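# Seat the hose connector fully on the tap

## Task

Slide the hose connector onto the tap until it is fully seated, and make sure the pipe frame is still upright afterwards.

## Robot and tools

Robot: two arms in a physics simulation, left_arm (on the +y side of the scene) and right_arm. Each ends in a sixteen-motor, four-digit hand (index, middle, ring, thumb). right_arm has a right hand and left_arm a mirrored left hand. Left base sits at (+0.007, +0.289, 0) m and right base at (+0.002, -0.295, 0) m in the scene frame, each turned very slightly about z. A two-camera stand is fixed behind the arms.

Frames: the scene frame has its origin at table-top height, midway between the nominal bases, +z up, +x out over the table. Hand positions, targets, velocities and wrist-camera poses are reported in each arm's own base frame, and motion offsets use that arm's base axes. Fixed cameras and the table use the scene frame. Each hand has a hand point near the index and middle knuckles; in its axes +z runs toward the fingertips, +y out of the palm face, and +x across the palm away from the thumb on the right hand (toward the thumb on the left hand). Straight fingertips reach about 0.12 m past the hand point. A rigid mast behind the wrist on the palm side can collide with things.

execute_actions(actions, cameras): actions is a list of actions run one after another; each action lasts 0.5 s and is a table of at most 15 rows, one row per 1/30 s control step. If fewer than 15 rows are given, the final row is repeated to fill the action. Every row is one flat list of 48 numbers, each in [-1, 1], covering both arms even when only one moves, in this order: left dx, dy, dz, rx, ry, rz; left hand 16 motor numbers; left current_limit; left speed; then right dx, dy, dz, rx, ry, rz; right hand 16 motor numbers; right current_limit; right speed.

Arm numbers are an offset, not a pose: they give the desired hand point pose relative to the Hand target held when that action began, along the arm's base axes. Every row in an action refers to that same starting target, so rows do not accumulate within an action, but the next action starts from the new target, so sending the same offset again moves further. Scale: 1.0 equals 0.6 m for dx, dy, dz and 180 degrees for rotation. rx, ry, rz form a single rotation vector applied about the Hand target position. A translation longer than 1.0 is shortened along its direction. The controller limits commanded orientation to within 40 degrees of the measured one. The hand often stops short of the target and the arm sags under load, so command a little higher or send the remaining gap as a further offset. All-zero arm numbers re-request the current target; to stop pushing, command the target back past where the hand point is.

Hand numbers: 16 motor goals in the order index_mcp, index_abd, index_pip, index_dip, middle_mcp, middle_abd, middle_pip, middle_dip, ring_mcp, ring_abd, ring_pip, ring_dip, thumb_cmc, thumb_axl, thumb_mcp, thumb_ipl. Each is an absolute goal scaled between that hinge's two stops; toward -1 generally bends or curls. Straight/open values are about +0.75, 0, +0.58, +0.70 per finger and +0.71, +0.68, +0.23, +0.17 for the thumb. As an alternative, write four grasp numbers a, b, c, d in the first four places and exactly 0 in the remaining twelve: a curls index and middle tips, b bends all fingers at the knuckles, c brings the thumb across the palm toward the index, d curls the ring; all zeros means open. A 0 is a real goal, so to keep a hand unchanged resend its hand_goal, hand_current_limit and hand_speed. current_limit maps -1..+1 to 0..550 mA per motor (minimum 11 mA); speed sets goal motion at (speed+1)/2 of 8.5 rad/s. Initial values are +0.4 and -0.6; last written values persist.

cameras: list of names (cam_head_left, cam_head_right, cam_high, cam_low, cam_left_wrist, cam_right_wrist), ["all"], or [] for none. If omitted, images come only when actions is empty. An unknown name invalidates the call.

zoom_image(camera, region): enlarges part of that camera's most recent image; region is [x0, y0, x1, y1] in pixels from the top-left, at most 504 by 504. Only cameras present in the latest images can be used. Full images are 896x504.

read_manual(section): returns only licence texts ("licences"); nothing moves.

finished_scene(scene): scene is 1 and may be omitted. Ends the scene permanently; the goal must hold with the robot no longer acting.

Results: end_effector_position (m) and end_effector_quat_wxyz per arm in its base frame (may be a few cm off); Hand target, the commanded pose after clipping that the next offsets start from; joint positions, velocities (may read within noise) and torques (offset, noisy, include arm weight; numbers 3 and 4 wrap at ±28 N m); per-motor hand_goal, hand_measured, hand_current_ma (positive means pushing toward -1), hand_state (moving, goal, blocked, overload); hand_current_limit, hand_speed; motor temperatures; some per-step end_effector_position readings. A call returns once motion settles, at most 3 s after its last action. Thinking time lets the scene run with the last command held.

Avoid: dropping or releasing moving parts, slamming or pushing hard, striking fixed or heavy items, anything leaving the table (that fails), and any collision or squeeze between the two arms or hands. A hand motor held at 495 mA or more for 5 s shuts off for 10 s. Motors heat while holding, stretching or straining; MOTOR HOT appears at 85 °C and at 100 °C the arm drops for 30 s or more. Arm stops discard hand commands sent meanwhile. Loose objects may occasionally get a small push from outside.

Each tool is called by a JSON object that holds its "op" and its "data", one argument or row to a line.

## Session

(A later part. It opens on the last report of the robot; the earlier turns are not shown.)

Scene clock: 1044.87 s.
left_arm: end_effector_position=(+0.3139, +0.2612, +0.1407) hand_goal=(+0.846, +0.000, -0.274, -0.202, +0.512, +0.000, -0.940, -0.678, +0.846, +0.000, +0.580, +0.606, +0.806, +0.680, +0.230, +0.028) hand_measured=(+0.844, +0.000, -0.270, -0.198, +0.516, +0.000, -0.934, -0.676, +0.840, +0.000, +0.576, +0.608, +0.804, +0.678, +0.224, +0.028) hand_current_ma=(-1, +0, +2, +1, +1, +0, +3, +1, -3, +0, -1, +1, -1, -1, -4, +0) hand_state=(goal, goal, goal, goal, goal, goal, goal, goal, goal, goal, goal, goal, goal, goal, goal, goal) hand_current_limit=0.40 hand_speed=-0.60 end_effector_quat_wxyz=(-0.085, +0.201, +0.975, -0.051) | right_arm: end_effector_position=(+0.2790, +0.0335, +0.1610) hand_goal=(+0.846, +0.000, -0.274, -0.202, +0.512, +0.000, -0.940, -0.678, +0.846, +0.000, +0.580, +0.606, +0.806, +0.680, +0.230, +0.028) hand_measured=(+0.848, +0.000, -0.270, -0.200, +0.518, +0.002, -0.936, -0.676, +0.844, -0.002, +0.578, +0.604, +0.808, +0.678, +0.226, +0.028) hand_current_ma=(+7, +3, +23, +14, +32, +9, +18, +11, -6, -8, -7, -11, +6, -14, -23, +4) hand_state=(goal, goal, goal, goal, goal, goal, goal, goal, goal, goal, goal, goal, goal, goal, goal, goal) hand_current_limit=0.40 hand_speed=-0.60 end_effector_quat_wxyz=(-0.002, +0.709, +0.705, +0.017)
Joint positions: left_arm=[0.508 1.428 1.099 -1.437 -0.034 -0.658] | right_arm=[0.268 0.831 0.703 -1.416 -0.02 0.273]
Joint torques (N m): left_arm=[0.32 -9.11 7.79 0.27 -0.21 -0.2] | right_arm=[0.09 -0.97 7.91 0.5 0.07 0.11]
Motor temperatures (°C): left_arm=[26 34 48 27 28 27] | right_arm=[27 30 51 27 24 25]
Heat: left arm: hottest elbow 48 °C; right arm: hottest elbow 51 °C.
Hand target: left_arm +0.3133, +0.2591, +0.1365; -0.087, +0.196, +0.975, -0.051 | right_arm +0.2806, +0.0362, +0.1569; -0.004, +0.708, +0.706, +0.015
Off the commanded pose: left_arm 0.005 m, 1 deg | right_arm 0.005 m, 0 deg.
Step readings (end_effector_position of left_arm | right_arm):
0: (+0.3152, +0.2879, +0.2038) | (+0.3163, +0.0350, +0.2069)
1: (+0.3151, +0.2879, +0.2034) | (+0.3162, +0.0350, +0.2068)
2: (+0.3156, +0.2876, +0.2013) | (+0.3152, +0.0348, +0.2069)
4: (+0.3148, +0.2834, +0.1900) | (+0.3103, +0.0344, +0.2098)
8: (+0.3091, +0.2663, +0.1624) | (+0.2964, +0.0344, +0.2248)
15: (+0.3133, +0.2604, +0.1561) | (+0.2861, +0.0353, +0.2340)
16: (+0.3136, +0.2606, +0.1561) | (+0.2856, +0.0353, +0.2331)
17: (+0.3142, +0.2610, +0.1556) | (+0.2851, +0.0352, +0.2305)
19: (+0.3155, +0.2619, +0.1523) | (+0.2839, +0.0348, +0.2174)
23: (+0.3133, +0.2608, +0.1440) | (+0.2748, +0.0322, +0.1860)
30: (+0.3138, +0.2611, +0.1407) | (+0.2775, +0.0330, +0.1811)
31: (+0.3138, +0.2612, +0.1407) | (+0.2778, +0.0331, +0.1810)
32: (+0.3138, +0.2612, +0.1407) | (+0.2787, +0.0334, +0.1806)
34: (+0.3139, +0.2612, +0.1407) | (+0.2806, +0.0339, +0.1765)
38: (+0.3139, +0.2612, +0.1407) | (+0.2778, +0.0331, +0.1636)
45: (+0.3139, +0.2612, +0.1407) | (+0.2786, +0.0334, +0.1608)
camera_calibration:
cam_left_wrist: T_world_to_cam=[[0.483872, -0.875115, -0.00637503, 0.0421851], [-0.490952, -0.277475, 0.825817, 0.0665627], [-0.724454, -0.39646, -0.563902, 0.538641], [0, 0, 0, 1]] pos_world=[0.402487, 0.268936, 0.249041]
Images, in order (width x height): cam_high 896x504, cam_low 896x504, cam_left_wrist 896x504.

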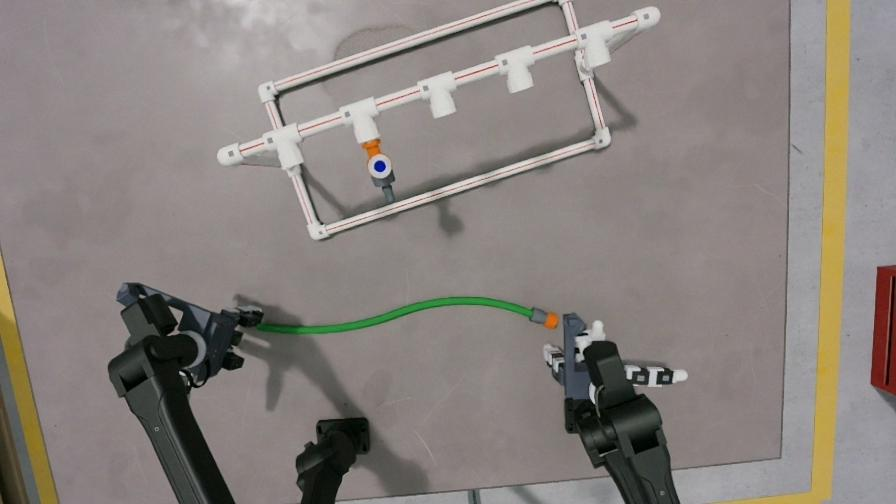

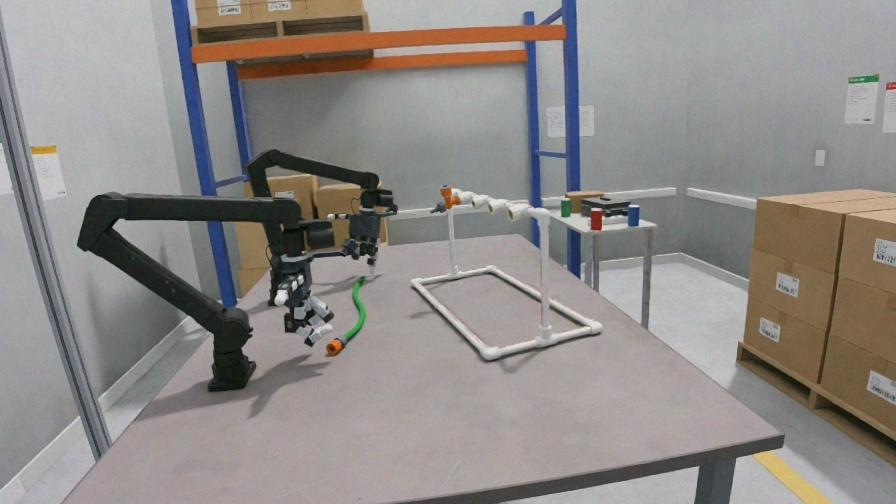

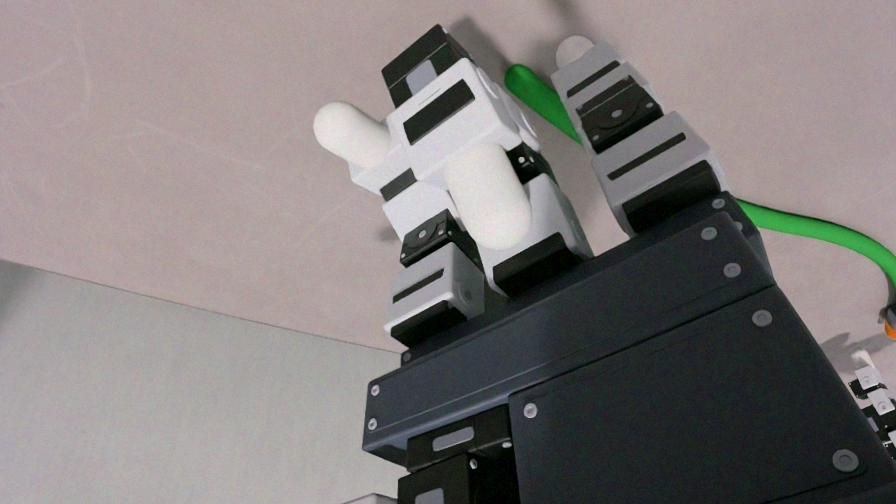

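{"op": "execute_actions", "data": {
  "actions": [
    [[0,0,-0.035,0,0,0,0.95,0,0,0,0,0,0,0,0,0,0,0,0,0,0,0,0.4,-0.6,0.02,0,-0.015,0,0,0,0.95,0,0,0,0,0,0,0,0,0,0,0,0,0,0,0,0.4,-0.6]],
    [[-0.05,0,0,0,0,0,0.95,0,0,0,0,0,0,0,0,0,0,0,0,0,0,0,0.4,-0.6,0.1,0,0,0,0,0,0.95,0,0,0,0,0,0,0,0,0,0,0,0,0,0,0,0.4,-0.6]],
    [[-0.05,0,0,0,0,0,0.95,0,0,0,0,0,0,0,0,0,0,0,0,0,0,0,0.4,-0.6,0.1,0,0,0,0,0,0.95,0,0,0,0,0,0,0,0,0,0,0,0,0,0,0,0.4,-0.6]]
  ],
  "cameras": ["cam_high", "cam_low"]
}}

{"op": "zoom_image", "data": {
  "camera": "cam_high",
  "region": [440, 220, 620, 360]
}}

Scene clock: 1062.60 s.
left_arm: end_effector_position=(+0.2604, +0.2604, +0.1180) hand_goal=(+0.846, +0.000, -0.274, -0.202, +0.512, +0.000, -0.940, -0.678, +0.846, +0.000, +0.580, +0.606, +0.806, +0.680, +0.230, +0.028) hand_measured=(+0.844, +0.000, -0.270, -0.198, +0.516, +0.000, -0.934, -0.676, +0.838, -0.012, +0.576, +0.602, +0.804, +0.678, +0.224, +0.028) hand_current_ma=(-1, +0, +2, +1, +1, +0, +3, +0, -5, -6, -2, -1, +0, -1, -4, +0) hand_state=(goal, goal, goal, goal, goal, goal, goal, goal, goal, goal, goal, goal, goal, goal, goal, goal) hand_current_limit=0.40 hand_speed=-0.60 end_effector_quat_wxyz=(-0.083, +0.191, +0.977, -0.047) | right_arm: end_effector_position=(+0.3881, +0.0347, +0.1298) hand_goal=(+0.846, +0.000, -0.274, -0.202, +0.512, +0.000, -0.940, -0.678, +0.846, +0.000, +0.580, +0.606, +0.806, +0.680, +0.230, +0.028) hand_measured=(+0.846, +0.000, -0.270, -0.200, +0.518, +0.002, -0.936, -0.676, +0.846, +0.002, +0.582, +0.606, +0.806, +0.678, +0.226, +0.028) hand_current_ma=(+2, +3, +23, +14, +30, +9, +18, +11, -1, +7, +14, +0, +3, -14, -24, +3) hand_state=(goal, goal, goal, goal, goal, goal, goal, goal, goal, goal, goal, goal, goal, goal, goal, goal) hand_current_limit=0.40 hand_speed=-0.60 end_effector_quat_wxyz=(-0.016, +0.709, +0.705, -0.005)
Joint positions: left_arm=[0.58 1.328 0.935 -1.362 -0.049 -0.61] | right_arm=[0.178 1.221 0.875 -1.25 -0.02 0.182]
Joint torques (N m): left_arm=[1.26 -8.88 7.05 -0.24 -0.32 0.15] | right_arm=[-1.44 -4.95 11.64 0.23 0.01 -0.09]
Heat: left arm: hottest elbow 47 °C; right arm: hottest elbow 48 °C.
Hand target: left_arm +0.2534, +0.2593, +0.1156; -0.087, +0.196, +0.975, -0.051 | right_arm +0.4125, +0.0360, +0.1479; -0.004, +0.709, +0.706, +0.015
Off the commanded pose: left_arm 0.008 m, 1 deg | right_arm 0.030 m, 3 deg.
Step readings (end_effector_position of left_arm | right_arm):
0: (+0.3139, +0.2612, +0.1407) | (+0.2790, +0.0335, +0.1610)
1: (+0.3140, +0.2613, +0.1407) | (+0.2791, +0.0335, +0.1610)
2: (+0.3144, +0.2615, +0.1399) | (+0.2797, +0.0337, +0.1609)
4: (+0.3152, +0.2619, +0.1359) | (+0.2832, +0.0346, +0.1598)
8: (+0.3134, +0.2609, +0.1243) | (+0.2887, +0.0362, +0.1548)
15: (+0.3134, +0.2610, +0.1180) | (+0.2909, +0.0368, +0.1530)
16: (+0.3135, +0.2610, +0.1179) | (+0.2911, +0.0367, +0.1529)
17: (+0.3127, +0.2606, +0.1170) | (+0.2924, +0.0366, +0.1518)
19: (+0.3097, +0.2600, +0.1174) | (+0.2990, +0.0355, +0.1452)
23: (+0.2960, +0.2581, +0.1189) | (+0.3145, +0.0322, +0.1261)
30: (+0.2894, +0.2589, +0.1177) | (+0.3282, +0.0332, +0.1281)
31: (+0.2892, +0.2590, +0.1177) | (+0.3285, +0.0334, +0.1284)
32: (+0.2878, +0.2592, +0.1173) | (+0.3301, +0.0332, +0.1285)
34: (+0.2827, +0.2588, +0.1179) | (+0.3401, +0.0329, +0.1286)
38: (+0.2652, +0.2586, +0.1181) | (+0.3723, +0.0331, +0.1295)
45: (+0.2601, +0.2604, +0.1181) | (+0.3881, +0.0344, +0.1301)
Images, in order (width x height): cam_high 896x504, cam_low 896x504.

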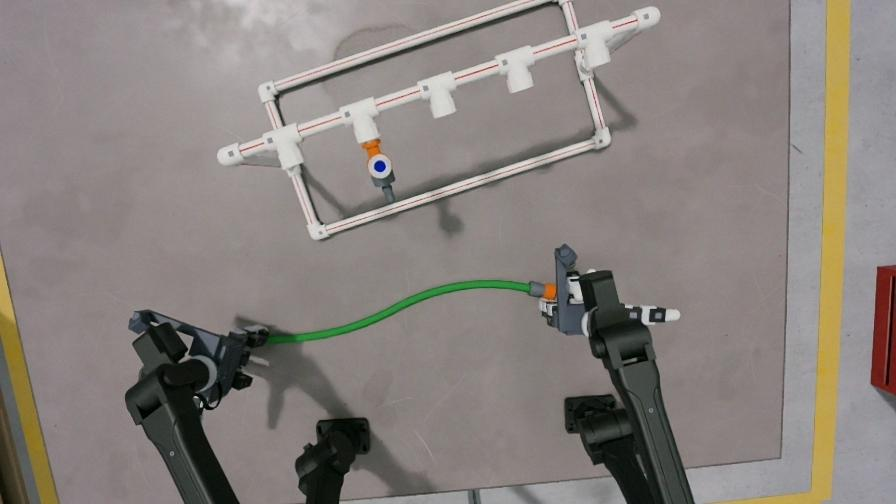

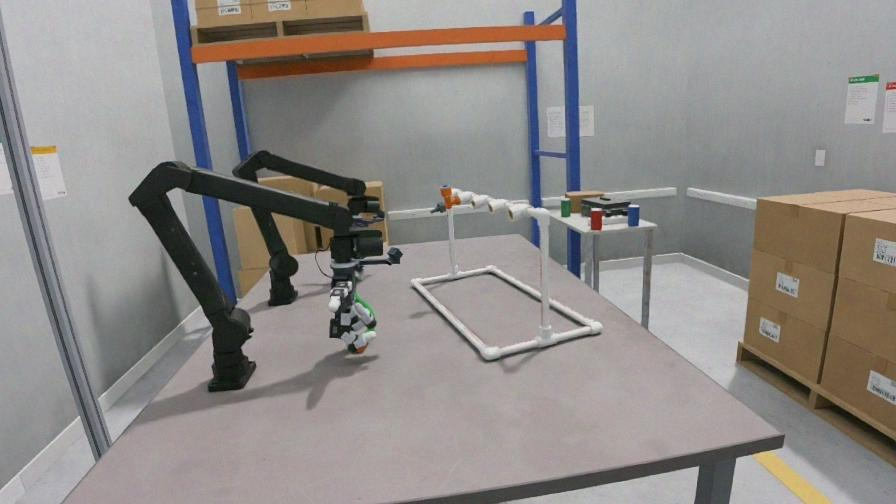

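Scaled by 2.800.

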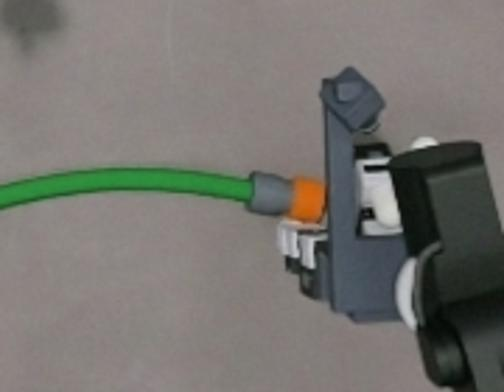

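{"op": "execute_actions", "data": {
  "actions": [
    [[-0.05,0,0,0,0,0,0.95,0,0,0,0,0,0,0,0,0,0,0,0,0,0,0,0.4,-0.6,0.1,0,0.008,0,0,0,0.95,0,0,0,0,0,0,0,0,0,0,0,0,0,0,0,0.4,-0.6]],
    [[-0.05,0,0,0,0,0,0.95,0,0,0,0,0,0,0,0,0,0,0,0,0,0,0,0.4,-0.6,0.1,0.01,0,0,0,0,0.95,0,0,0,0,0,0,0,0,0,0,0,0,0,0,0,0.4,-0.6]]
  ],
  "cameras": ["cam_high", "cam_low"]
}}

{"op": "zoom_image", "data": {
  "camera": "cam_high",
  "region": [440, 170, 620, 310]
}}

Scene clock: 1072.10 s.
left_arm: end_effector_position=(+0.1999, +0.2613, +0.1178) hand_goal=(+0.846, +0.000, -0.274, -0.202, +0.512, +0.000, -0.940, -0.678, +0.846, +0.000, +0.580, +0.606, +0.806, +0.680, +0.230, +0.028) hand_measured=(+0.844, +0.000, -0.270, -0.198, +0.516, +0.000, -0.934, -0.676, +0.838, -0.006, +0.576, +0.602, +0.804, +0.678, +0.224, +0.028) hand_current_ma=(-1, +0, +2, +1, +1, +0, +3, +0, -5, -2, -1, -1, +0, -1, -4, +0) hand_state=(goal, goal, goal, goal, goal, goal, goal, goal, goal, goal, goal, goal, goal, goal, goal, goal) hand_current_limit=0.40 hand_speed=-0.60 end_effector_quat_wxyz=(-0.083, +0.191, +0.977, -0.046) | right_arm: end_effector_position=(+0.5119, +0.0438, +0.1380) hand_goal=(+0.846, +0.000, -0.274, -0.202, +0.512, +0.000, -0.940, -0.678, +0.846, +0.000, +0.580, +0.606, +0.806, +0.680, +0.230, +0.028) hand_measured=(+0.846, +0.000, -0.270, -0.200, +0.518, +0.002, -0.936, -0.676, +0.846, +0.002, +0.582, +0.606, +0.806, +0.678, +0.226, +0.028) hand_current_ma=(-1, +3, +23, +14, +27, +9, +18, +11, +1, +5, +12, +0, +1, -14, -24, +3) hand_state=(goal, goal, goal, goal, goal, goal, goal, goal, goal, goal, goal, goal, goal, goal, goal, goal) hand_current_limit=0.40 hand_speed=-0.60 end_effector_quat_wxyz=(-0.011, +0.708, +0.706, +0.003)
Joint positions: left_arm=[0.697 1.192 0.818 -1.373 -0.072 -0.493] | right_arm=[0.148 1.527 1.194 -1.246 -0.021 0.15]
Joint torques (N m): left_arm=[1.26 -6.83 7.35 -0.36 -0.32 0.15] | right_arm=[-1.55 -9.41 11.78 -0.38 0 -0.07]
Heat: left arm: hottest elbow 46 °C; right arm: hottest elbow 49 °C.
Hand target: left_arm +0.1934, +0.2592, +0.1155; -0.087, +0.196, +0.975, -0.051 | right_arm +0.5324, +0.0421, +0.1526; -0.004, +0.708, +0.706, +0.015
Off the commanded pose: left_arm 0.007 m, 1 deg | right_arm 0.025 m, 2 deg.
Step readings (end_effector_position of left_arm | right_arm):
0: (+0.2605, +0.2604, +0.1180) | (+0.3882, +0.0347, +0.1298)
1: (+0.2601, +0.2604, +0.1178) | (+0.3886, +0.0348, +0.1300)
2: (+0.2589, +0.2606, +0.1177) | (+0.3904, +0.0346, +0.1303)
4: (+0.2530, +0.2602, +0.1180) | (+0.4021, +0.0347, +0.1319)
8: (+0.2359, +0.2600, +0.1184) | (+0.4350, +0.0353, +0.1357)
15: (+0.2298, +0.2611, +0.1180) | (+0.4492, +0.0359, +0.1363)
16: (+0.2299, +0.2612, +0.1181) | (+0.4497, +0.0361, +0.1364)
17: (+0.2285, +0.2614, +0.1177) | (+0.4514, +0.0364, +0.1367)
19: (+0.2227, +0.2611, +0.1180) | (+0.4639, +0.0377, +0.1383)
23: (+0.2056, +0.2613, +0.1188) | (+0.4977, +0.0417, +0.1397)
30: (+0.1993, +0.2614, +0.1179) | (+0.5103, +0.0436, +0.1362)
Images, in order (width x height): cam_high 896x504, cam_low 896x504.

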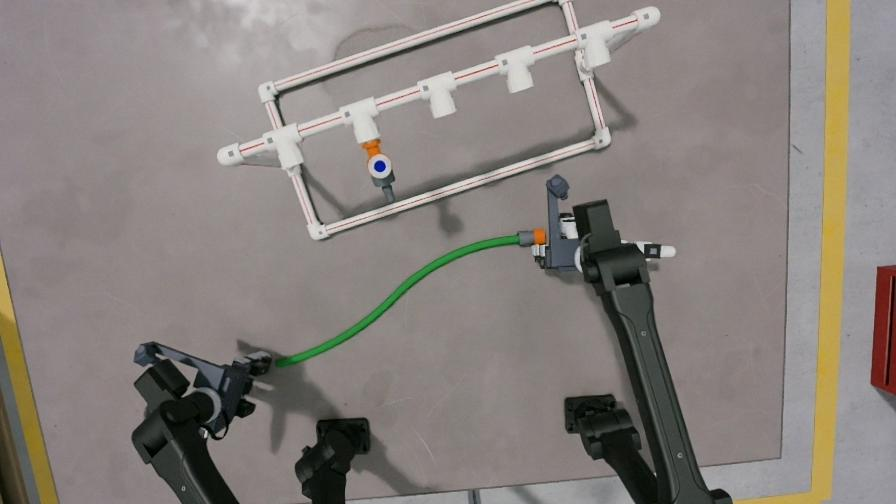

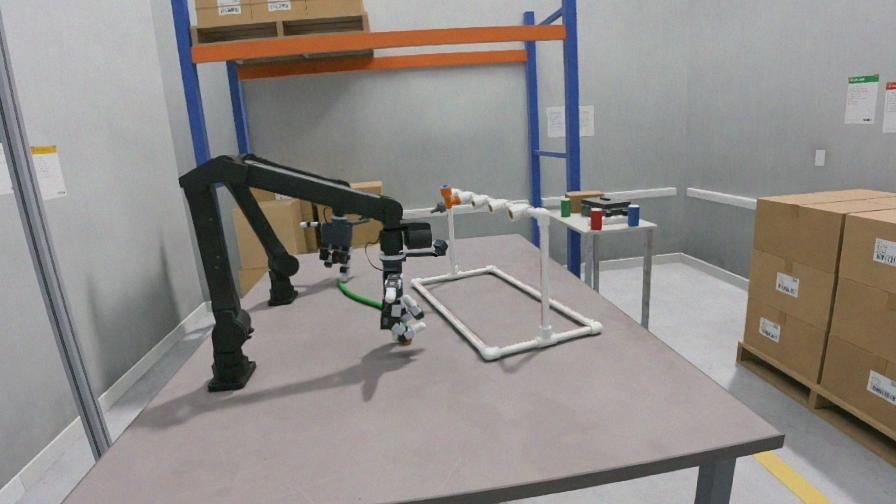

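Scaled by 2.800.

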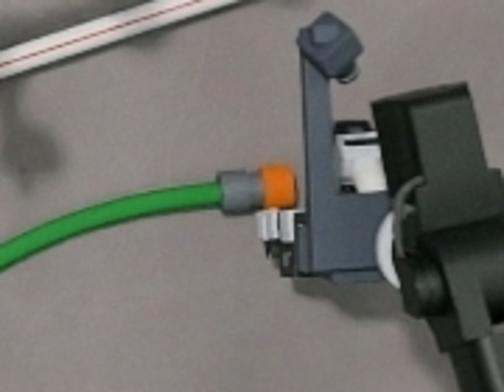

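{"op": "execute_actions", "data": {
  "actions": [
    [[-0.06,0,0,0,0,0,0.95,0,0,0,0,0,0,0,0,0,0,0,0,0,0,0,0.4,-0.6,0.08,0.01,0.0,0,0,0,0.95,0,0,0,0,0,0,0,0,0,0,0,0,0,0,0,0.4,-0.6]],
    [[-0.05,0,0,0,0,0,0.95,0,0,0,0,0,0,0,0,0,0,0,0,0,0,0,0.4,-0.6,0.06,0.02,0,0,0,0,0.95,0,0,0,0,0,0,0,0,0,0,0,0,0,0,0,0.4,-0.6]]
  ],
  "cameras": ["cam_high", "cam_low"]
}}

{"op": "zoom_image", "data": {
  "camera": "cam_high",
  "region": [440, 140, 620, 280]
}}

Scene clock: 1082.07 s.
left_arm: end_effector_position=(+0.1325, +0.2621, +0.1176) hand_goal=(+0.846, +0.000, -0.274, -0.202, +0.512, +0.000, -0.940, -0.678, +0.846, +0.000, +0.580, +0.606, +0.806, +0.680, +0.230, +0.028) hand_measured=(+0.844, +0.000, -0.270, -0.198, +0.516, +0.000, -0.934, -0.676, +0.842, -0.004, +0.578, +0.604, +0.804, +0.678, +0.224, +0.028) hand_current_ma=(+0, +0, +2, +1, +1, +0, +3, +0, -2, -1, -1, -1, +0, -1, -4, +0) hand_state=(goal, goal, goal, goal, goal, goal, goal, goal, goal, goal, goal, goal, goal, goal, goal, goal) hand_current_limit=0.40 hand_speed=-0.60 end_effector_quat_wxyz=(-0.085, +0.192, +0.977, -0.046) | right_arm: end_effector_position=(+0.5986, +0.0563, +0.1414) hand_goal=(+0.846, +0.000, -0.274, -0.202, +0.512, +0.000, -0.940, -0.678, +0.846, +0.000, +0.580, +0.606, +0.806, +0.680, +0.230, +0.028) hand_measured=(+0.846, +0.000, -0.270, -0.200, +0.518, +0.002, -0.936, -0.676, +0.846, +0.000, +0.582, +0.606, +0.806, +0.678, +0.226, +0.028) hand_current_ma=(-1, +3, +23, +14, +27, +9, +18, +11, -1, +4, +11, +0, +0, -14, -24, +3) hand_state=(goal, goal, goal, goal, goal, goal, goal, goal, goal, goal, goal, goal, goal, goal, goal, goal) hand_current_limit=0.40 hand_speed=-0.60 end_effector_quat_wxyz=(-0.010, +0.707, +0.707, +0.005)
Joint positions: left_arm=[0.879 1.048 0.715 -1.401 -0.105 -0.312] | right_arm=[0.146 1.74 1.468 -1.302 -0.022 0.148]
Joint torques (N m): left_arm=[1.44 -5.36 7.71 -0.27 -0.31 0.12] | right_arm=[-0.5 -12.45 11.93 -0.4 0.01 0.07]
Heat: left arm: hottest elbow 45 °C; right arm: hottest elbow 50 °C.
Hand target: left_arm +0.1273, +0.2593, +0.1156; -0.087, +0.196, +0.975, -0.051 | right_arm +0.6165, +0.0601, +0.1528; -0.004, +0.708, +0.706, +0.015
Off the commanded pose: left_arm 0.006 m, 1 deg | right_arm 0.021 m, 1 deg.
Step readings (end_effector_position of left_arm | right_arm):
0: (+0.2000, +0.2613, +0.1178) | (+0.5119, +0.0438, +0.1380)
1: (+0.1997, +0.2614, +0.1178) | (+0.5122, +0.0439, +0.1382)
2: (+0.1979, +0.2618, +0.1174) | (+0.5133, +0.0440, +0.1384)
4: (+0.1909, +0.2619, +0.1178) | (+0.5232, +0.0453, +0.1399)
8: (+0.1692, +0.2618, +0.1186) | (+0.5516, +0.0496, +0.1414)
15: (+0.1621, +0.2614, +0.1176) | (+0.5599, +0.0507, +0.1377)
16: (+0.1620, +0.2614, +0.1174) | (+0.5598, +0.0505, +0.1379)
17: (+0.1607, +0.2617, +0.1172) | (+0.5609, +0.0506, +0.1386)
19: (+0.1548, +0.2623, +0.1176) | (+0.5690, +0.0518, +0.1409)
23: (+0.1365, +0.2627, +0.1185) | (+0.5925, +0.0554, +0.1439)
30: (+0.1318, +0.2620, +0.1178) | (+0.5976, +0.0562, +0.1395)
Images, in order (width x height): cam_high 896x504, cam_low 896x504.

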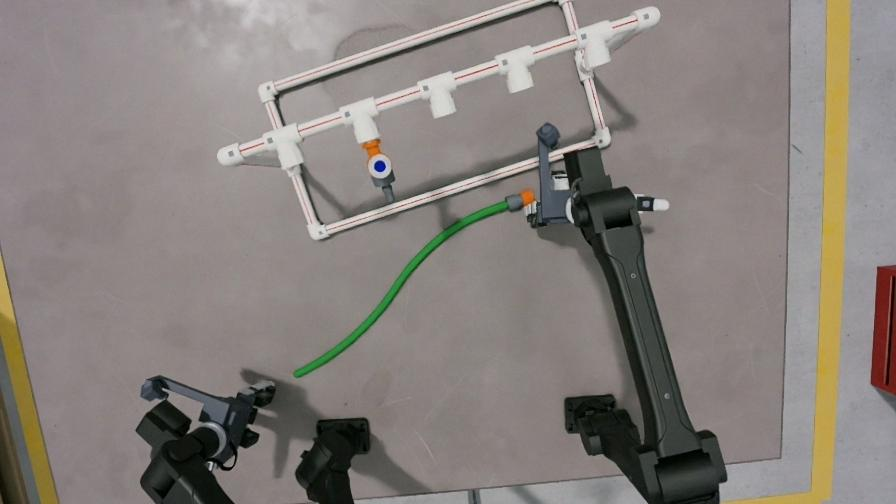

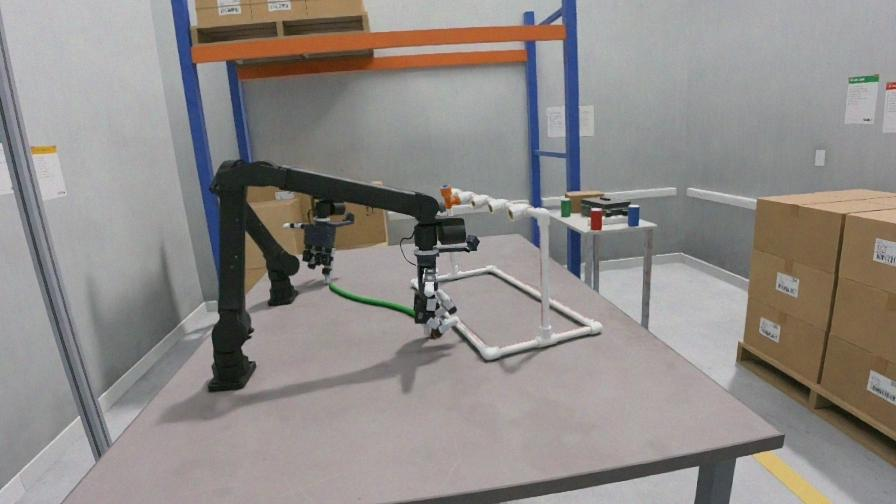

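Scaled by 2.800.

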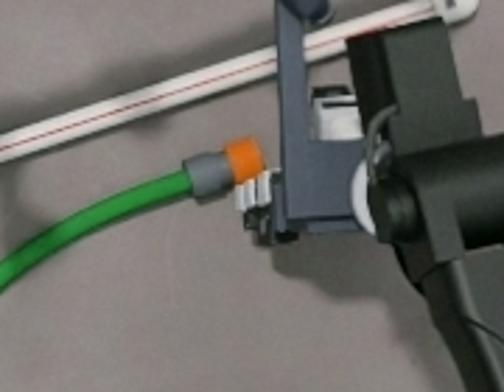

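{"op": "execute_actions", "data": {
  "actions": [
    [[0,0,0.1,0,0,0,0.95,0,0,0,0,0,0,0,0,0,0,0,0,0,0,0,0.4,-0.6,-0.05,0,0.1,0,0,0,0.95,0,0,0,0,0,0,0,0,0,0,0,0,0,0,0,0.4,-0.6]],
    [[0.08,-0.118,0,0,0,0,0.95,0,0,0,0,0,0,0,0,0,0,0,0,0,0,0,0.4,-0.6,-0.04,0,0,0,-0.083,0,0.95,0,0,0,0,0,0,0,0,0,0,0,0,0,0,0,0.4,-0.6]],
    [[0.082,-0.119,0,0,0,0,0.95,0,0,0,0,0,0,0,0,0,0,0,0,0,0,0,0.4,-0.6,-0.04,0,0,0,-0.083,0,0.95,0,0,0,0,0,0,0,0,0,0,0,0,0,0,0,0.4,-0.6]],
    [[0,0,-0.06,0,0,0,0.95,0,0,0,0,0,0,0,0,0,0,0,0,0,0,0,0.4,-0.6,0,0,0,0,0,0,0.95,0,0,0,0,0,0,0,0,0,0,0,0,0,0,0,0.4,-0.6]]
  ],
  "cameras": ["cam_high", "cam_left_wrist"]
}}

{"op": "zoom_image", "data": {
  "camera": "cam_high",
  "region": [440, 140, 620, 280]
}}

Scene clock: 1128.10 s.
left_arm: end_effector_position=(+0.2258, +0.1188, +0.1434) hand_goal=(+0.846, +0.000, -0.274, -0.202, +0.512, +0.000, -0.940, -0.678, +0.846, +0.000, +0.580, +0.606, +0.806, +0.680, +0.230, +0.028) hand_measured=(+0.844, +0.000, -0.270, -0.198, +0.514, +0.000, -0.934, -0.676, +0.842, -0.002, +0.578, +0.604, +0.804, +0.678, +0.224, +0.028) hand_current_ma=(+0, +0, +1, +1, +1, +0, +3, +0, -2, +0, -1, -1, +0, -1, -4, +0) hand_state=(goal, goal, goal, goal, goal, goal, goal, goal, goal, goal, goal, goal, goal, goal, goal, goal) hand_current_limit=0.40 hand_speed=-0.60 end_effector_quat_wxyz=(-0.084, +0.200, +0.975, -0.052) | right_arm: end_effector_position=(+0.5394, +0.0557, +0.2037) hand_goal=(+0.846, +0.000, -0.274, -0.202, +0.512, +0.000, -0.940, -0.678, +0.846, +0.000, +0.580, +0.606, +0.806, +0.680, +0.230, +0.028) hand_measured=(+0.848, +0.000, -0.270, -0.200, +0.516, +0.002, -0.936, -0.676, +0.846, +0.000, +0.582, +0.606, +0.808, +0.678, +0.226, +0.028) hand_current_ma=(+11, +3, +23, +14, +24, +9, +18, +11, +2, +4, +7, +0, +11, -14, -24, +3) hand_state=(goal, goal, goal, goal, goal, goal, goal, goal, goal, goal, goal, goal, goal, goal, goal, goal) hand_current_limit=0.40 hand_speed=-0.60 end_effector_quat_wxyz=(+0.171, +0.684, +0.685, +0.184)
Joint positions: left_arm=[0.179 1.059 0.795 -1.502 0.035 -0.985] | right_arm=[0.197 1.323 0.962 -0.706 0.078 0.176]
Joint torques (N m): left_arm=[-0.38 -4.37 7.76 0.23 -0.2 -0.2] | right_arm=[0.03 -10.05 8.12 1.69 0.26 0.05]
Motor temperatures (°C): left_arm=[26 33 43 27 28 27] | right_arm=[27 32 49 27 24 25]
Heat: left arm: hottest elbow 43 °C; right arm: hottest elbow 49 °C.
Hand target: left_arm +0.2246, +0.1171, +0.1396; -0.087, +0.196, +0.975, -0.051 | right_arm +0.5385, +0.0602, +0.2125; +0.178, +0.681, +0.683, +0.197
Off the commanded pose: left_arm 0.005 m, 1 deg | right_arm 0.010 m, 2 deg.
Step readings (end_effector_position of left_arm | right_arm):
0: (+0.1325, +0.2621, +0.1176) | (+0.5986, +0.0563, +0.1414)
1: (+0.1323, +0.2618, +0.1175) | (+0.5983, +0.0563, +0.1413)
2: (+0.1305, +0.2598, +0.1174) | (+0.5963, +0.0560, +0.1410)
4: (+0.1226, +0.2507, +0.1184) | (+0.5890, +0.0549, +0.1414)
8: (+0.1139, +0.2409, +0.1307) | (+0.5755, +0.0528, +0.1526)
15: (+0.1174, +0.2454, +0.1499) | (+0.5731, +0.0525, +0.1830)
16: (+0.1175, +0.2449, +0.1500) | (+0.5736, +0.0525, +0.1850)
17: (+0.1193, +0.2422, +0.1498) | (+0.5756, +0.0531, +0.1869)
19: (+0.1334, +0.2277, +0.1501) | (+0.5773, +0.0539, +0.1895)
23: (+0.1634, +0.1956, +0.1546) | (+0.5617, +0.0529, +0.1959)
30: (+0.1675, +0.1823, +0.1572) | (+0.5626, +0.0558, +0.2120)
31: (+0.1673, +0.1816, +0.1573) | (+0.5633, +0.0563, +0.2113)
32: (+0.1686, +0.1784, +0.1569) | (+0.5642, +0.0560, +0.2102)
34: (+0.1802, +0.1588, +0.1542) | (+0.5593, +0.0558, +0.2051)
38: (+0.1989, +0.1202, +0.1497) | (+0.5352, +0.0527, +0.1928)
45: (+0.2041, +0.1123, +0.1510) | (+0.5377, +0.0554, +0.2035)
46: (+0.2042, +0.1127, +0.1515) | (+0.5389, +0.0555, +0.2047)
47: (+0.2055, +0.1133, +0.1512) | (+0.5396, +0.0558, +0.2054)
49: (+0.2120, +0.1149, +0.1496) | (+0.5401, +0.0557, +0.2056)
53: (+0.2223, +0.1173, +0.1453) | (+0.5395, +0.0555, +0.2041)
60: (+0.2257, +0.1187, +0.1433) | (+0.5394, +0.0557, +0.2037)
camera_calibration:
cam_left_wrist: T_world_to_cam=[[0.487064, -0.873363, -0.00242009, -0.0412962], [-0.491776, -0.276546, 0.825638, -0.0182322], [-0.721751, -0.400949, -0.564194, 0.419863], [0, 0, 0, 1]] pos_world=[0.314184, 0.127235, 0.251838]
Images, in order (width x height): cam_high 896x504, cam_left_wrist 896x504.

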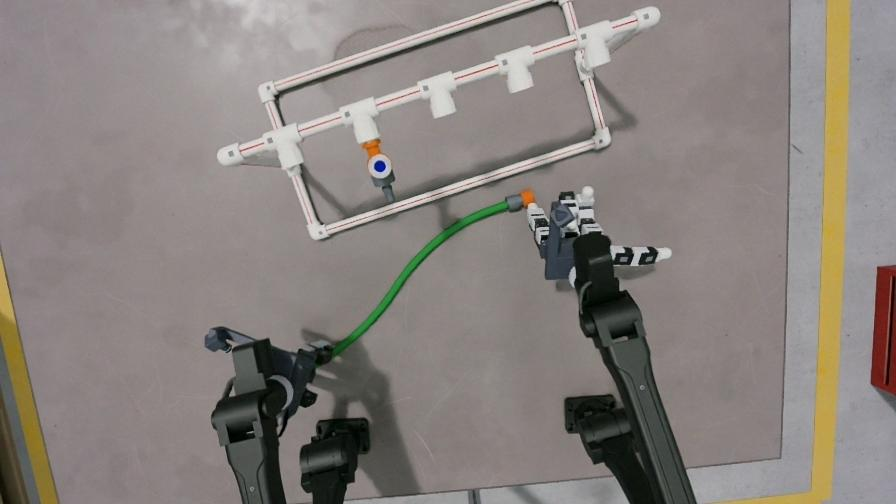

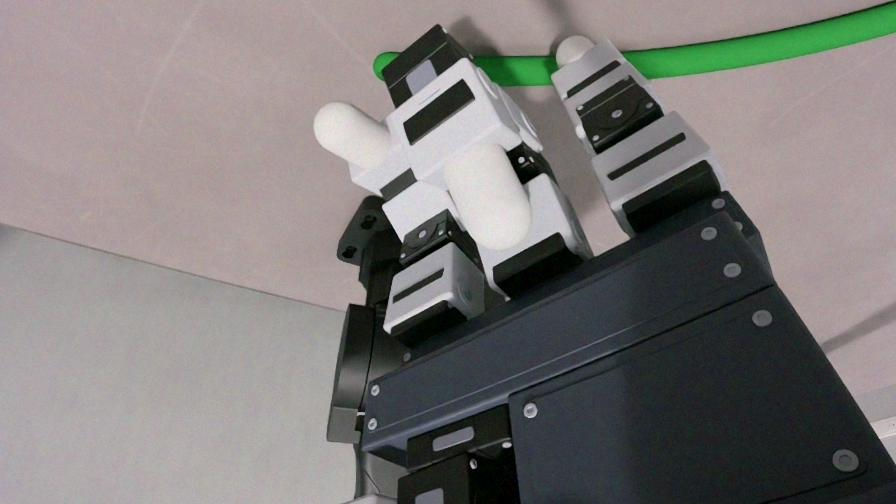

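Scaled by 2.800.

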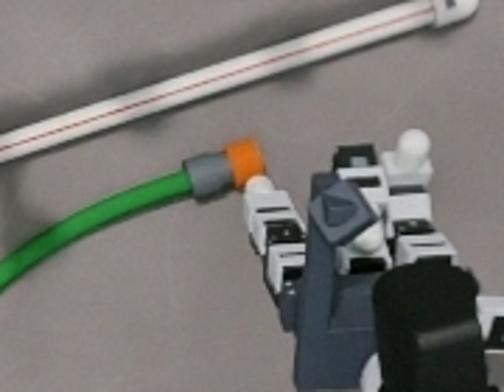

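{"op": "execute_actions", "data": {
  "actions": [
    [[0,0,-0.04,0,0,0,0.95,0,0,0,0,0,0,0,0,0,0,0,0,0,0,0,0.4,-0.6,0,0,0,0,0,0,0.95,0,0,0,0,0,0,0,0,0,0,0,0,0,0,0,0.4,-0.6]],
    [[-0.065,-0.02,0,0,0,0,0.95,0,0,0,0,0,0,0,0,0,0,0,0,0,0,0,0.4,-0.6,0,0,0,0,0,0,0.95,0,0,0,0,0,0,0,0,0,0,0,0,0,0,0,0.4,-0.6]],
    [[-0.06,-0.02,0,0,0,0,0.95,0,0,0,0,0,0,0,0,0,0,0,0,0,0,0,0.4,-0.6,0,0,0,0,0,0,0.95,0,0,0,0,0,0,0,0,0,0,0,0,0,0,0,0.4,-0.6]],
    [[-0.05,-0.02,0,0,0,0,0.95,0,0,0,0,0,0,0,0,0,0,0,0,0,0,0,0.4,-0.6,0,0,0,0,0,0,0.95,0,0,0,0,0,0,0,0,0,0,0,0,0,0,0,0.4,-0.6]]
  ],
  "cameras": ["cam_high", "cam_left_wrist"]
}}

{"op": "zoom_image", "data": {
  "camera": "cam_high",
  "region": [440, 140, 620, 280]
}}

Scene clock: 1152.03 s.
left_arm: end_effector_position=(+0.1562, +0.0962, +0.1166) hand_goal=(+0.846, +0.000, -0.274, -0.202, +0.512, +0.000, -0.940, -0.678, +0.846, +0.000, +0.580, +0.606, +0.806, +0.680, +0.230, +0.028) hand_measured=(+0.844, +0.000, -0.270, -0.198, +0.514, +0.000, -0.934, -0.676, +0.836, -0.006, +0.574, +0.602, +0.806, +0.678, +0.224, +0.028) hand_current_ma=(+0, +0, +1, +1, +1, +0, +3, +0, -7, -2, -3, -1, +0, -1, -4, +0) hand_state=(goal, goal, goal, goal, goal, goal, goal, goal, goal, goal, goal, goal, goal, goal, goal, goal) hand_current_limit=0.40 hand_speed=-0.60 end_effector_quat_wxyz=(-0.081, +0.202, +0.975, -0.049) | right_arm: end_effector_position=(+0.5394, +0.0557, +0.2037) hand_goal=(+0.846, +0.000, -0.274, -0.202, +0.512, +0.000, -0.940, -0.678, +0.846, +0.000, +0.580, +0.606, +0.806, +0.680, +0.230, +0.028) hand_measured=(+0.848, +0.000, -0.270, -0.200, +0.516, +0.002, -0.936, -0.676, +0.846, +0.000, +0.582, +0.606, +0.808, +0.678, +0.226, +0.028) hand_current_ma=(+11, +3, +23, +14, +24, +9, +18, +11, +2, +4, +7, +0, +11, -14, -24, +3) hand_state=(goal, goal, goal, goal, goal, goal, goal, goal, goal, goal, goal, goal, goal, goal, goal, goal) hand_current_limit=0.40 hand_speed=-0.60 end_effector_quat_wxyz=(+0.171, +0.684, +0.685, +0.184)
Joint positions: left_arm=[0.118 0.836 0.599 -1.519 0.041 -1.041] | right_arm=[0.197 1.323 0.962 -0.706 0.078 0.176]
Joint torques (N m): left_arm=[0.67 -2.14 8.64 -0.06 -0.1 -0.03] | right_arm=[0.03 -9.99 8.1 1.7 0.25 0.05]
Heat: left arm: hottest elbow 43 °C; right arm: hottest elbow 47 °C.
Hand target: left_arm +0.1563, +0.0964, +0.1166; -0.081, +0.202, +0.975, -0.049 (last step not sent: back at the drive's target) | right_arm +0.5385, +0.0602, +0.2125; +0.178, +0.681, +0.683, +0.197
Off the commanded pose: left_arm 0.040 m, 1 deg | right_arm 0.010 m, 2 deg.
Step readings (end_effector_position of left_arm | right_arm):
0: (+0.2258, +0.1189, +0.1434) | (+0.5394, +0.0557, +0.2037)
1: (+0.2257, +0.1188, +0.1432) | (+0.5394, +0.0557, +0.2037)
2: (+0.2264, +0.1190, +0.1420) | (+0.5394, +0.0557, +0.2037)
4: (+0.2270, +0.1190, +0.1367) | (+0.5394, +0.0557, +0.2037)
8: (+0.2235, +0.1184, +0.1230) | (+0.5394, +0.0557, +0.2037)
15: (+0.2250, +0.1186, +0.1185) | (+0.5394, +0.0557, +0.2037)
16: (+0.2249, +0.1186, +0.1184) | (+0.5394, +0.0557, +0.2037)
17: (+0.2235, +0.1182, +0.1176) | (+0.5394, +0.0557, +0.2037)
19: (+0.2164, +0.1160, +0.1150) | (+0.5394, +0.0557, +0.2037)
23: (+0.2006, +0.1114, +0.1168) | (+0.5394, +0.0557, +0.2037)
30: (+0.1920, +0.1081, +0.1164) | (+0.5394, +0.0557, +0.2037)
31: (+0.1918, +0.1080, +0.1163) | (+0.5394, +0.0557, +0.2037)
32: (+0.1904, +0.1076, +0.1160) | (+0.5394, +0.0557, +0.2037)
34: (+0.1856, +0.1058, +0.1166) | (+0.5394, +0.0557, +0.2037)
38: (+0.1673, +0.1004, +0.1174) | (+0.5394, +0.0557, +0.2037)
45: (+0.1562, +0.0964, +0.1166) | (+0.5394, +0.0557, +0.2037)
46: (+0.1562, +0.0962, +0.1166) | (+0.5394, +0.0557, +0.2037) HELD (not all sent) left_arm
47: (+0.1562, +0.0962, +0.1166) | (+0.5394, +0.0557, +0.2037) HELD (not all sent) left_arm
49: (+0.1562, +0.0962, +0.1166) | (+0.5394, +0.0557, +0.2037) HELD (not all sent) left_arm
53: (+0.1562, +0.0962, +0.1166) | (+0.5394, +0.0557, +0.2037) HELD (not all sent) left_arm
60: (+0.1562, +0.0962, +0.1166) | (+0.5394, +0.0557, +0.2037) HELD (not all sent) left_arm
HELD (not all sent) left_arm: steps 46 to 60.
pose unreachable (left arm): on one or more control steps of this call, first in action 3 (counted from 0), this arm could not follow its commanded pose, so it was not sent that pose on those steps. It may still have moved: this result reports where it is.
cause: moving toward the commanded pose would bring two parts of the arm too close to each other (joints 2 (shoulder) to 6 (wrist roll) lie between them).
camera_calibration:
cam_left_wrist: T_world_to_cam=[[0.482815, -0.87571, -0.00461249, -0.0260427], [-0.498225, -0.279016, 0.820927, -0.0349164], [-0.720182, -0.394058, -0.571014, 0.345339], [0, 0, 0, 1]] pos_world=[0.243884, 0.103535, 0.225737]
Images, in order (width x height): cam_high 896x504, cam_left_wrist 896x504.

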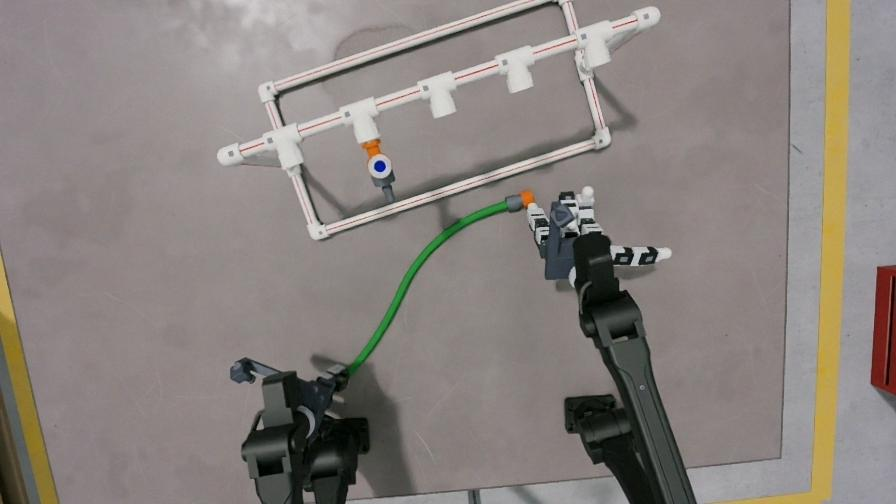

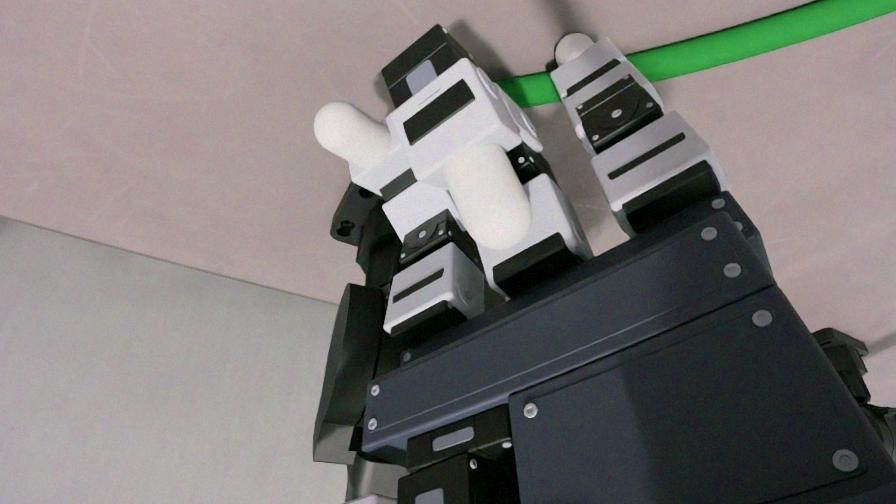

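Scaled by 2.800.

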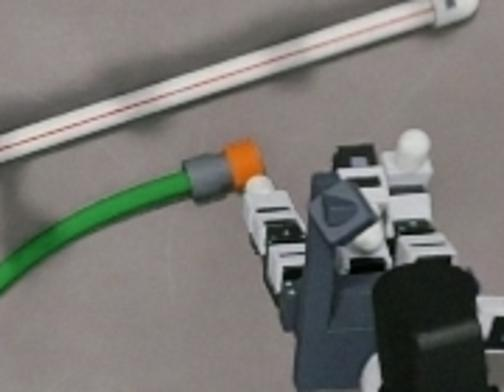

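{"op": "execute_actions", "data": {
  "actions": [
    [[0.02,0.03,0.1,0,0,0,0.95,0,0,0,0,0,0,0,0,0,0,0,0,0,0,0,0.4,-0.6,0.029,0.049,0,0.019,0.082,-0.0705,0.75,0.001,0.58,0.7,0.51,0,-0.94,-0.68,0.75,0,0.58,0.7,0.71,0.68,0.23,0.17,0.4,-0.6]],
    [[0.02,0.05,0.1,0,0,0,0,0,0,0,0,0,0,0,0,0,0,0,0,0,0,0,0.4,-0.6,0.029,0.049,0,0.019,0.082,-0.0705,0.75,0.001,0.58,0.7,0.51,0,-0.94,-0.68,0.75,0,0.58,0.7,0.71,0.68,0.23,0.17,0.4,-0.6]],
    [[0.05,0.08,0.05,0,0,0,0,0,0,0,0,0,0,0,0,0,0,0,0,0,0,0,0.4,-0.6,0,0,0,0,0,0,0.75,0.001,0.58,0.7,0.51,0,-0.94,-0.68,0.75,0,0.58,0.7,0.71,0.68,0.23,0.17,0.4,-0.6]]
  ],
  "cameras": ["cam_high", "cam_right_wrist", "cam_low"]
}}

{"op": "zoom_image", "data": {
  "camera": "cam_high",
  "region": [440, 120, 620, 260]
}}

Scene clock: 1197.87 s.
left_arm: end_effector_position=(+0.1958, +0.1840, +0.2392) hand_goal=(+0.750, +0.000, +0.580, +0.700, +0.750, +0.000, +0.580, +0.700, +0.750, +0.000, +0.580, +0.700, +0.710, +0.680, +0.230, +0.170) hand_measured=(+0.750, +0.000, +0.578, +0.698, +0.750, +0.000, +0.576, +0.698, +0.750, -0.004, +0.578, +0.698, +0.712, +0.678, +0.224, +0.166) hand_current_ma=(+0, +0, -1, -1, +0, +0, -1, -1, +0, -1, -1, -1, +0, -1, -4, -2) hand_state=(goal, goal, goal, goal, goal, goal, goal, goal, goal, goal, goal, goal, goal, goal, goal, goal) hand_current_limit=0.40 hand_speed=-0.60 end_effector_quat_wxyz=(-0.054, +0.190, +0.980, -0.002) | right_arm: end_effector_position=(+0.5577, +0.1145, +0.2018) hand_goal=(+0.750, +0.002, +0.580, +0.700, +0.510, +0.000, -0.940, -0.680, +0.750, +0.000, +0.580, +0.700, +0.710, +0.680, +0.230, +0.170) hand_measured=(+0.752, +0.000, +0.578, +0.698, +0.516, +0.002, -0.936, -0.678, +0.750, +0.000, +0.582, +0.698, +0.712, +0.678, +0.226, +0.166) hand_current_ma=(+6, -5, -14, -12, +34, +9, +18, +12, +5, +4, +7, -11, +12, -14, -24, -25) hand_state=(goal, goal, goal, goal, goal, goal, goal, goal, goal, goal, goal, goal, goal, goal, goal, goal) hand_current_limit=0.40 hand_speed=-0.60 end_effector_quat_wxyz=(-0.003, +0.846, +0.533, +0.003)
Joint positions: left_arm=[0.434 0.928 0.956 -1.689 -0.06 -0.757] | right_arm=[0.335 1.705 1.581 -1.442 -0.007 0.782]
Joint torques (N m): left_arm=[1.55 -3.14 14.56 0.08 -0.09 0.14] | right_arm=[-0.73 -12.04 12.3 -0.44 0.03 0.11]
Heat: left arm: hottest elbow 45 °C; right arm: hottest elbow 45 °C.
Hand target: left_arm +0.2102, +0.1923, +0.2666; -0.081, +0.202, +0.975, -0.049 | right_arm +0.5733, +0.1190, +0.2127; -0.002, +0.849, +0.528, +0.015
Off the commanded pose: left_arm 0.032 m, 6 deg | right_arm 0.019 m, 1 deg.
joint sent to its limit (left arm) — joint 4 (wrist pitch), lower limit. The joint targets are off in orientation, not in position.
Step readings (end_effector_position of left_arm | right_arm):
0: (+0.1562, +0.0962, +0.1166) | (+0.5394, +0.0557, +0.2037)
1: (+0.1561, +0.0962, +0.1166) | (+0.5393, +0.0556, +0.2037)
2: (+0.1543, +0.0970, +0.1171) | (+0.5369, +0.0565, +0.2025)
4: (+0.1475, +0.0998, +0.1211) | (+0.5304, +0.0572, +0.1975)
8: (+0.1448, +0.1074, +0.1393) | (+0.5341, +0.0806, +0.1944)
15: (+0.1520, +0.1104, +0.1552) | (+0.5404, +0.0913, +0.1958)
16: (+0.1516, +0.1105, +0.1554) | (+0.5400, +0.0906, +0.1962)
17: (+0.1509, +0.1125, +0.1573) | (+0.5382, +0.0906, +0.1954)
19: (+0.1515, +0.1198, +0.1666) | (+0.5395, +0.0923, +0.1958)
23: (+0.1612, +0.1335, +0.1962) | (+0.5587, +0.1092, +0.2014)
30: (+0.1671, +0.1396, +0.2124) | (+0.5603, +0.1164, +0.1977)
31: (+0.1673, +0.1399, +0.2123) | (+0.5595, +0.1160, +0.1973)
32: (+0.1674, +0.1417, +0.2132) | (+0.5589, +0.1157, +0.1972)
34: (+0.1705, +0.1514, +0.2193) | (+0.5582, +0.1153, +0.1976)
38: (+0.1852, +0.1756, +0.2361) | (+0.5579, +0.1149, +0.2002)
45: (+0.1938, +0.1839, +0.2397) | (+0.5579, +0.1147, +0.2022)
camera_calibration:
cam_right_wrist: T_world_to_cam=[[0.243201, -0.96945, 0.0319546, -0.00375067], [-0.657841, -0.14064, 0.739909, 0.186227], [-0.712811, -0.200967, -0.671947, 0.68464], [0, 0, 0, 1]] pos_world=[0.611439, 0.160145, 0.322371]
Images, in order (width x height): cam_high 896x504, cam_low 896x504, cam_right_wrist 896x504.

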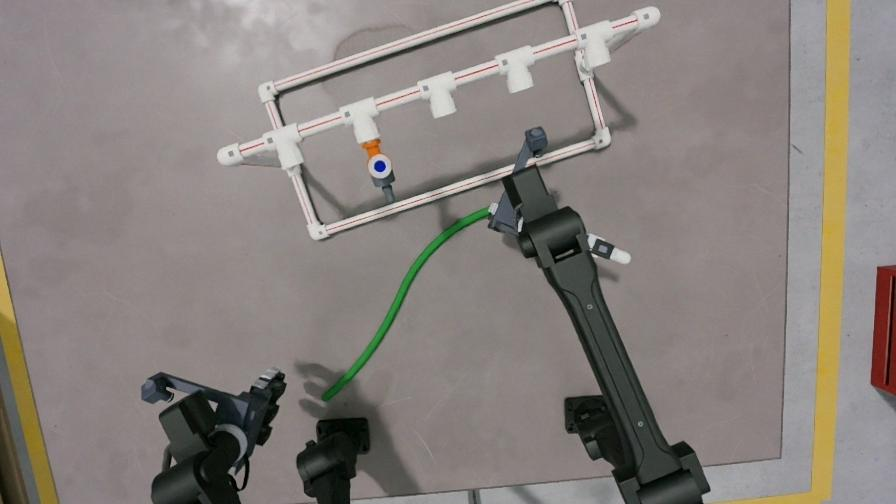

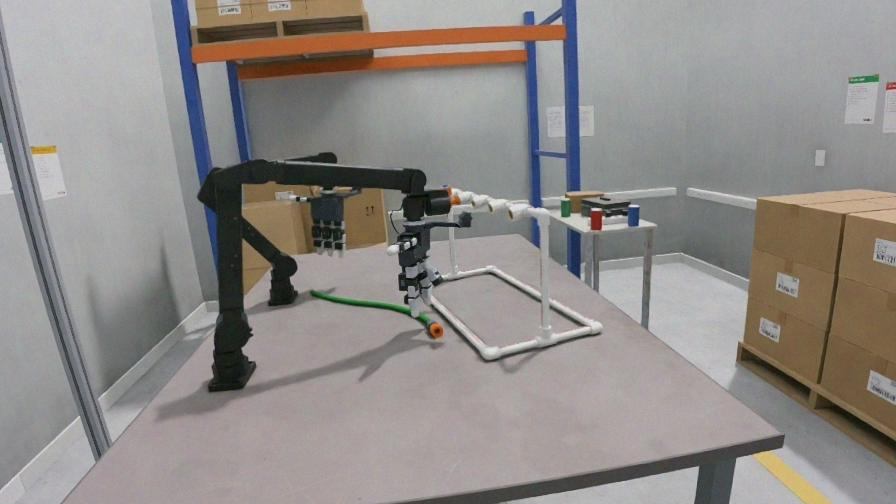

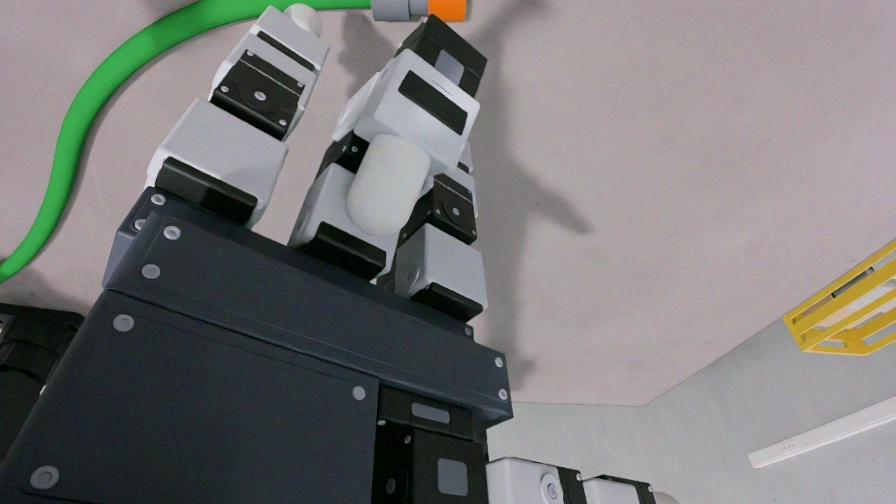

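Scaled by 2.800.

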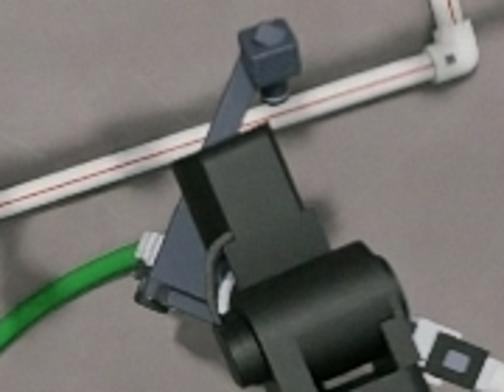

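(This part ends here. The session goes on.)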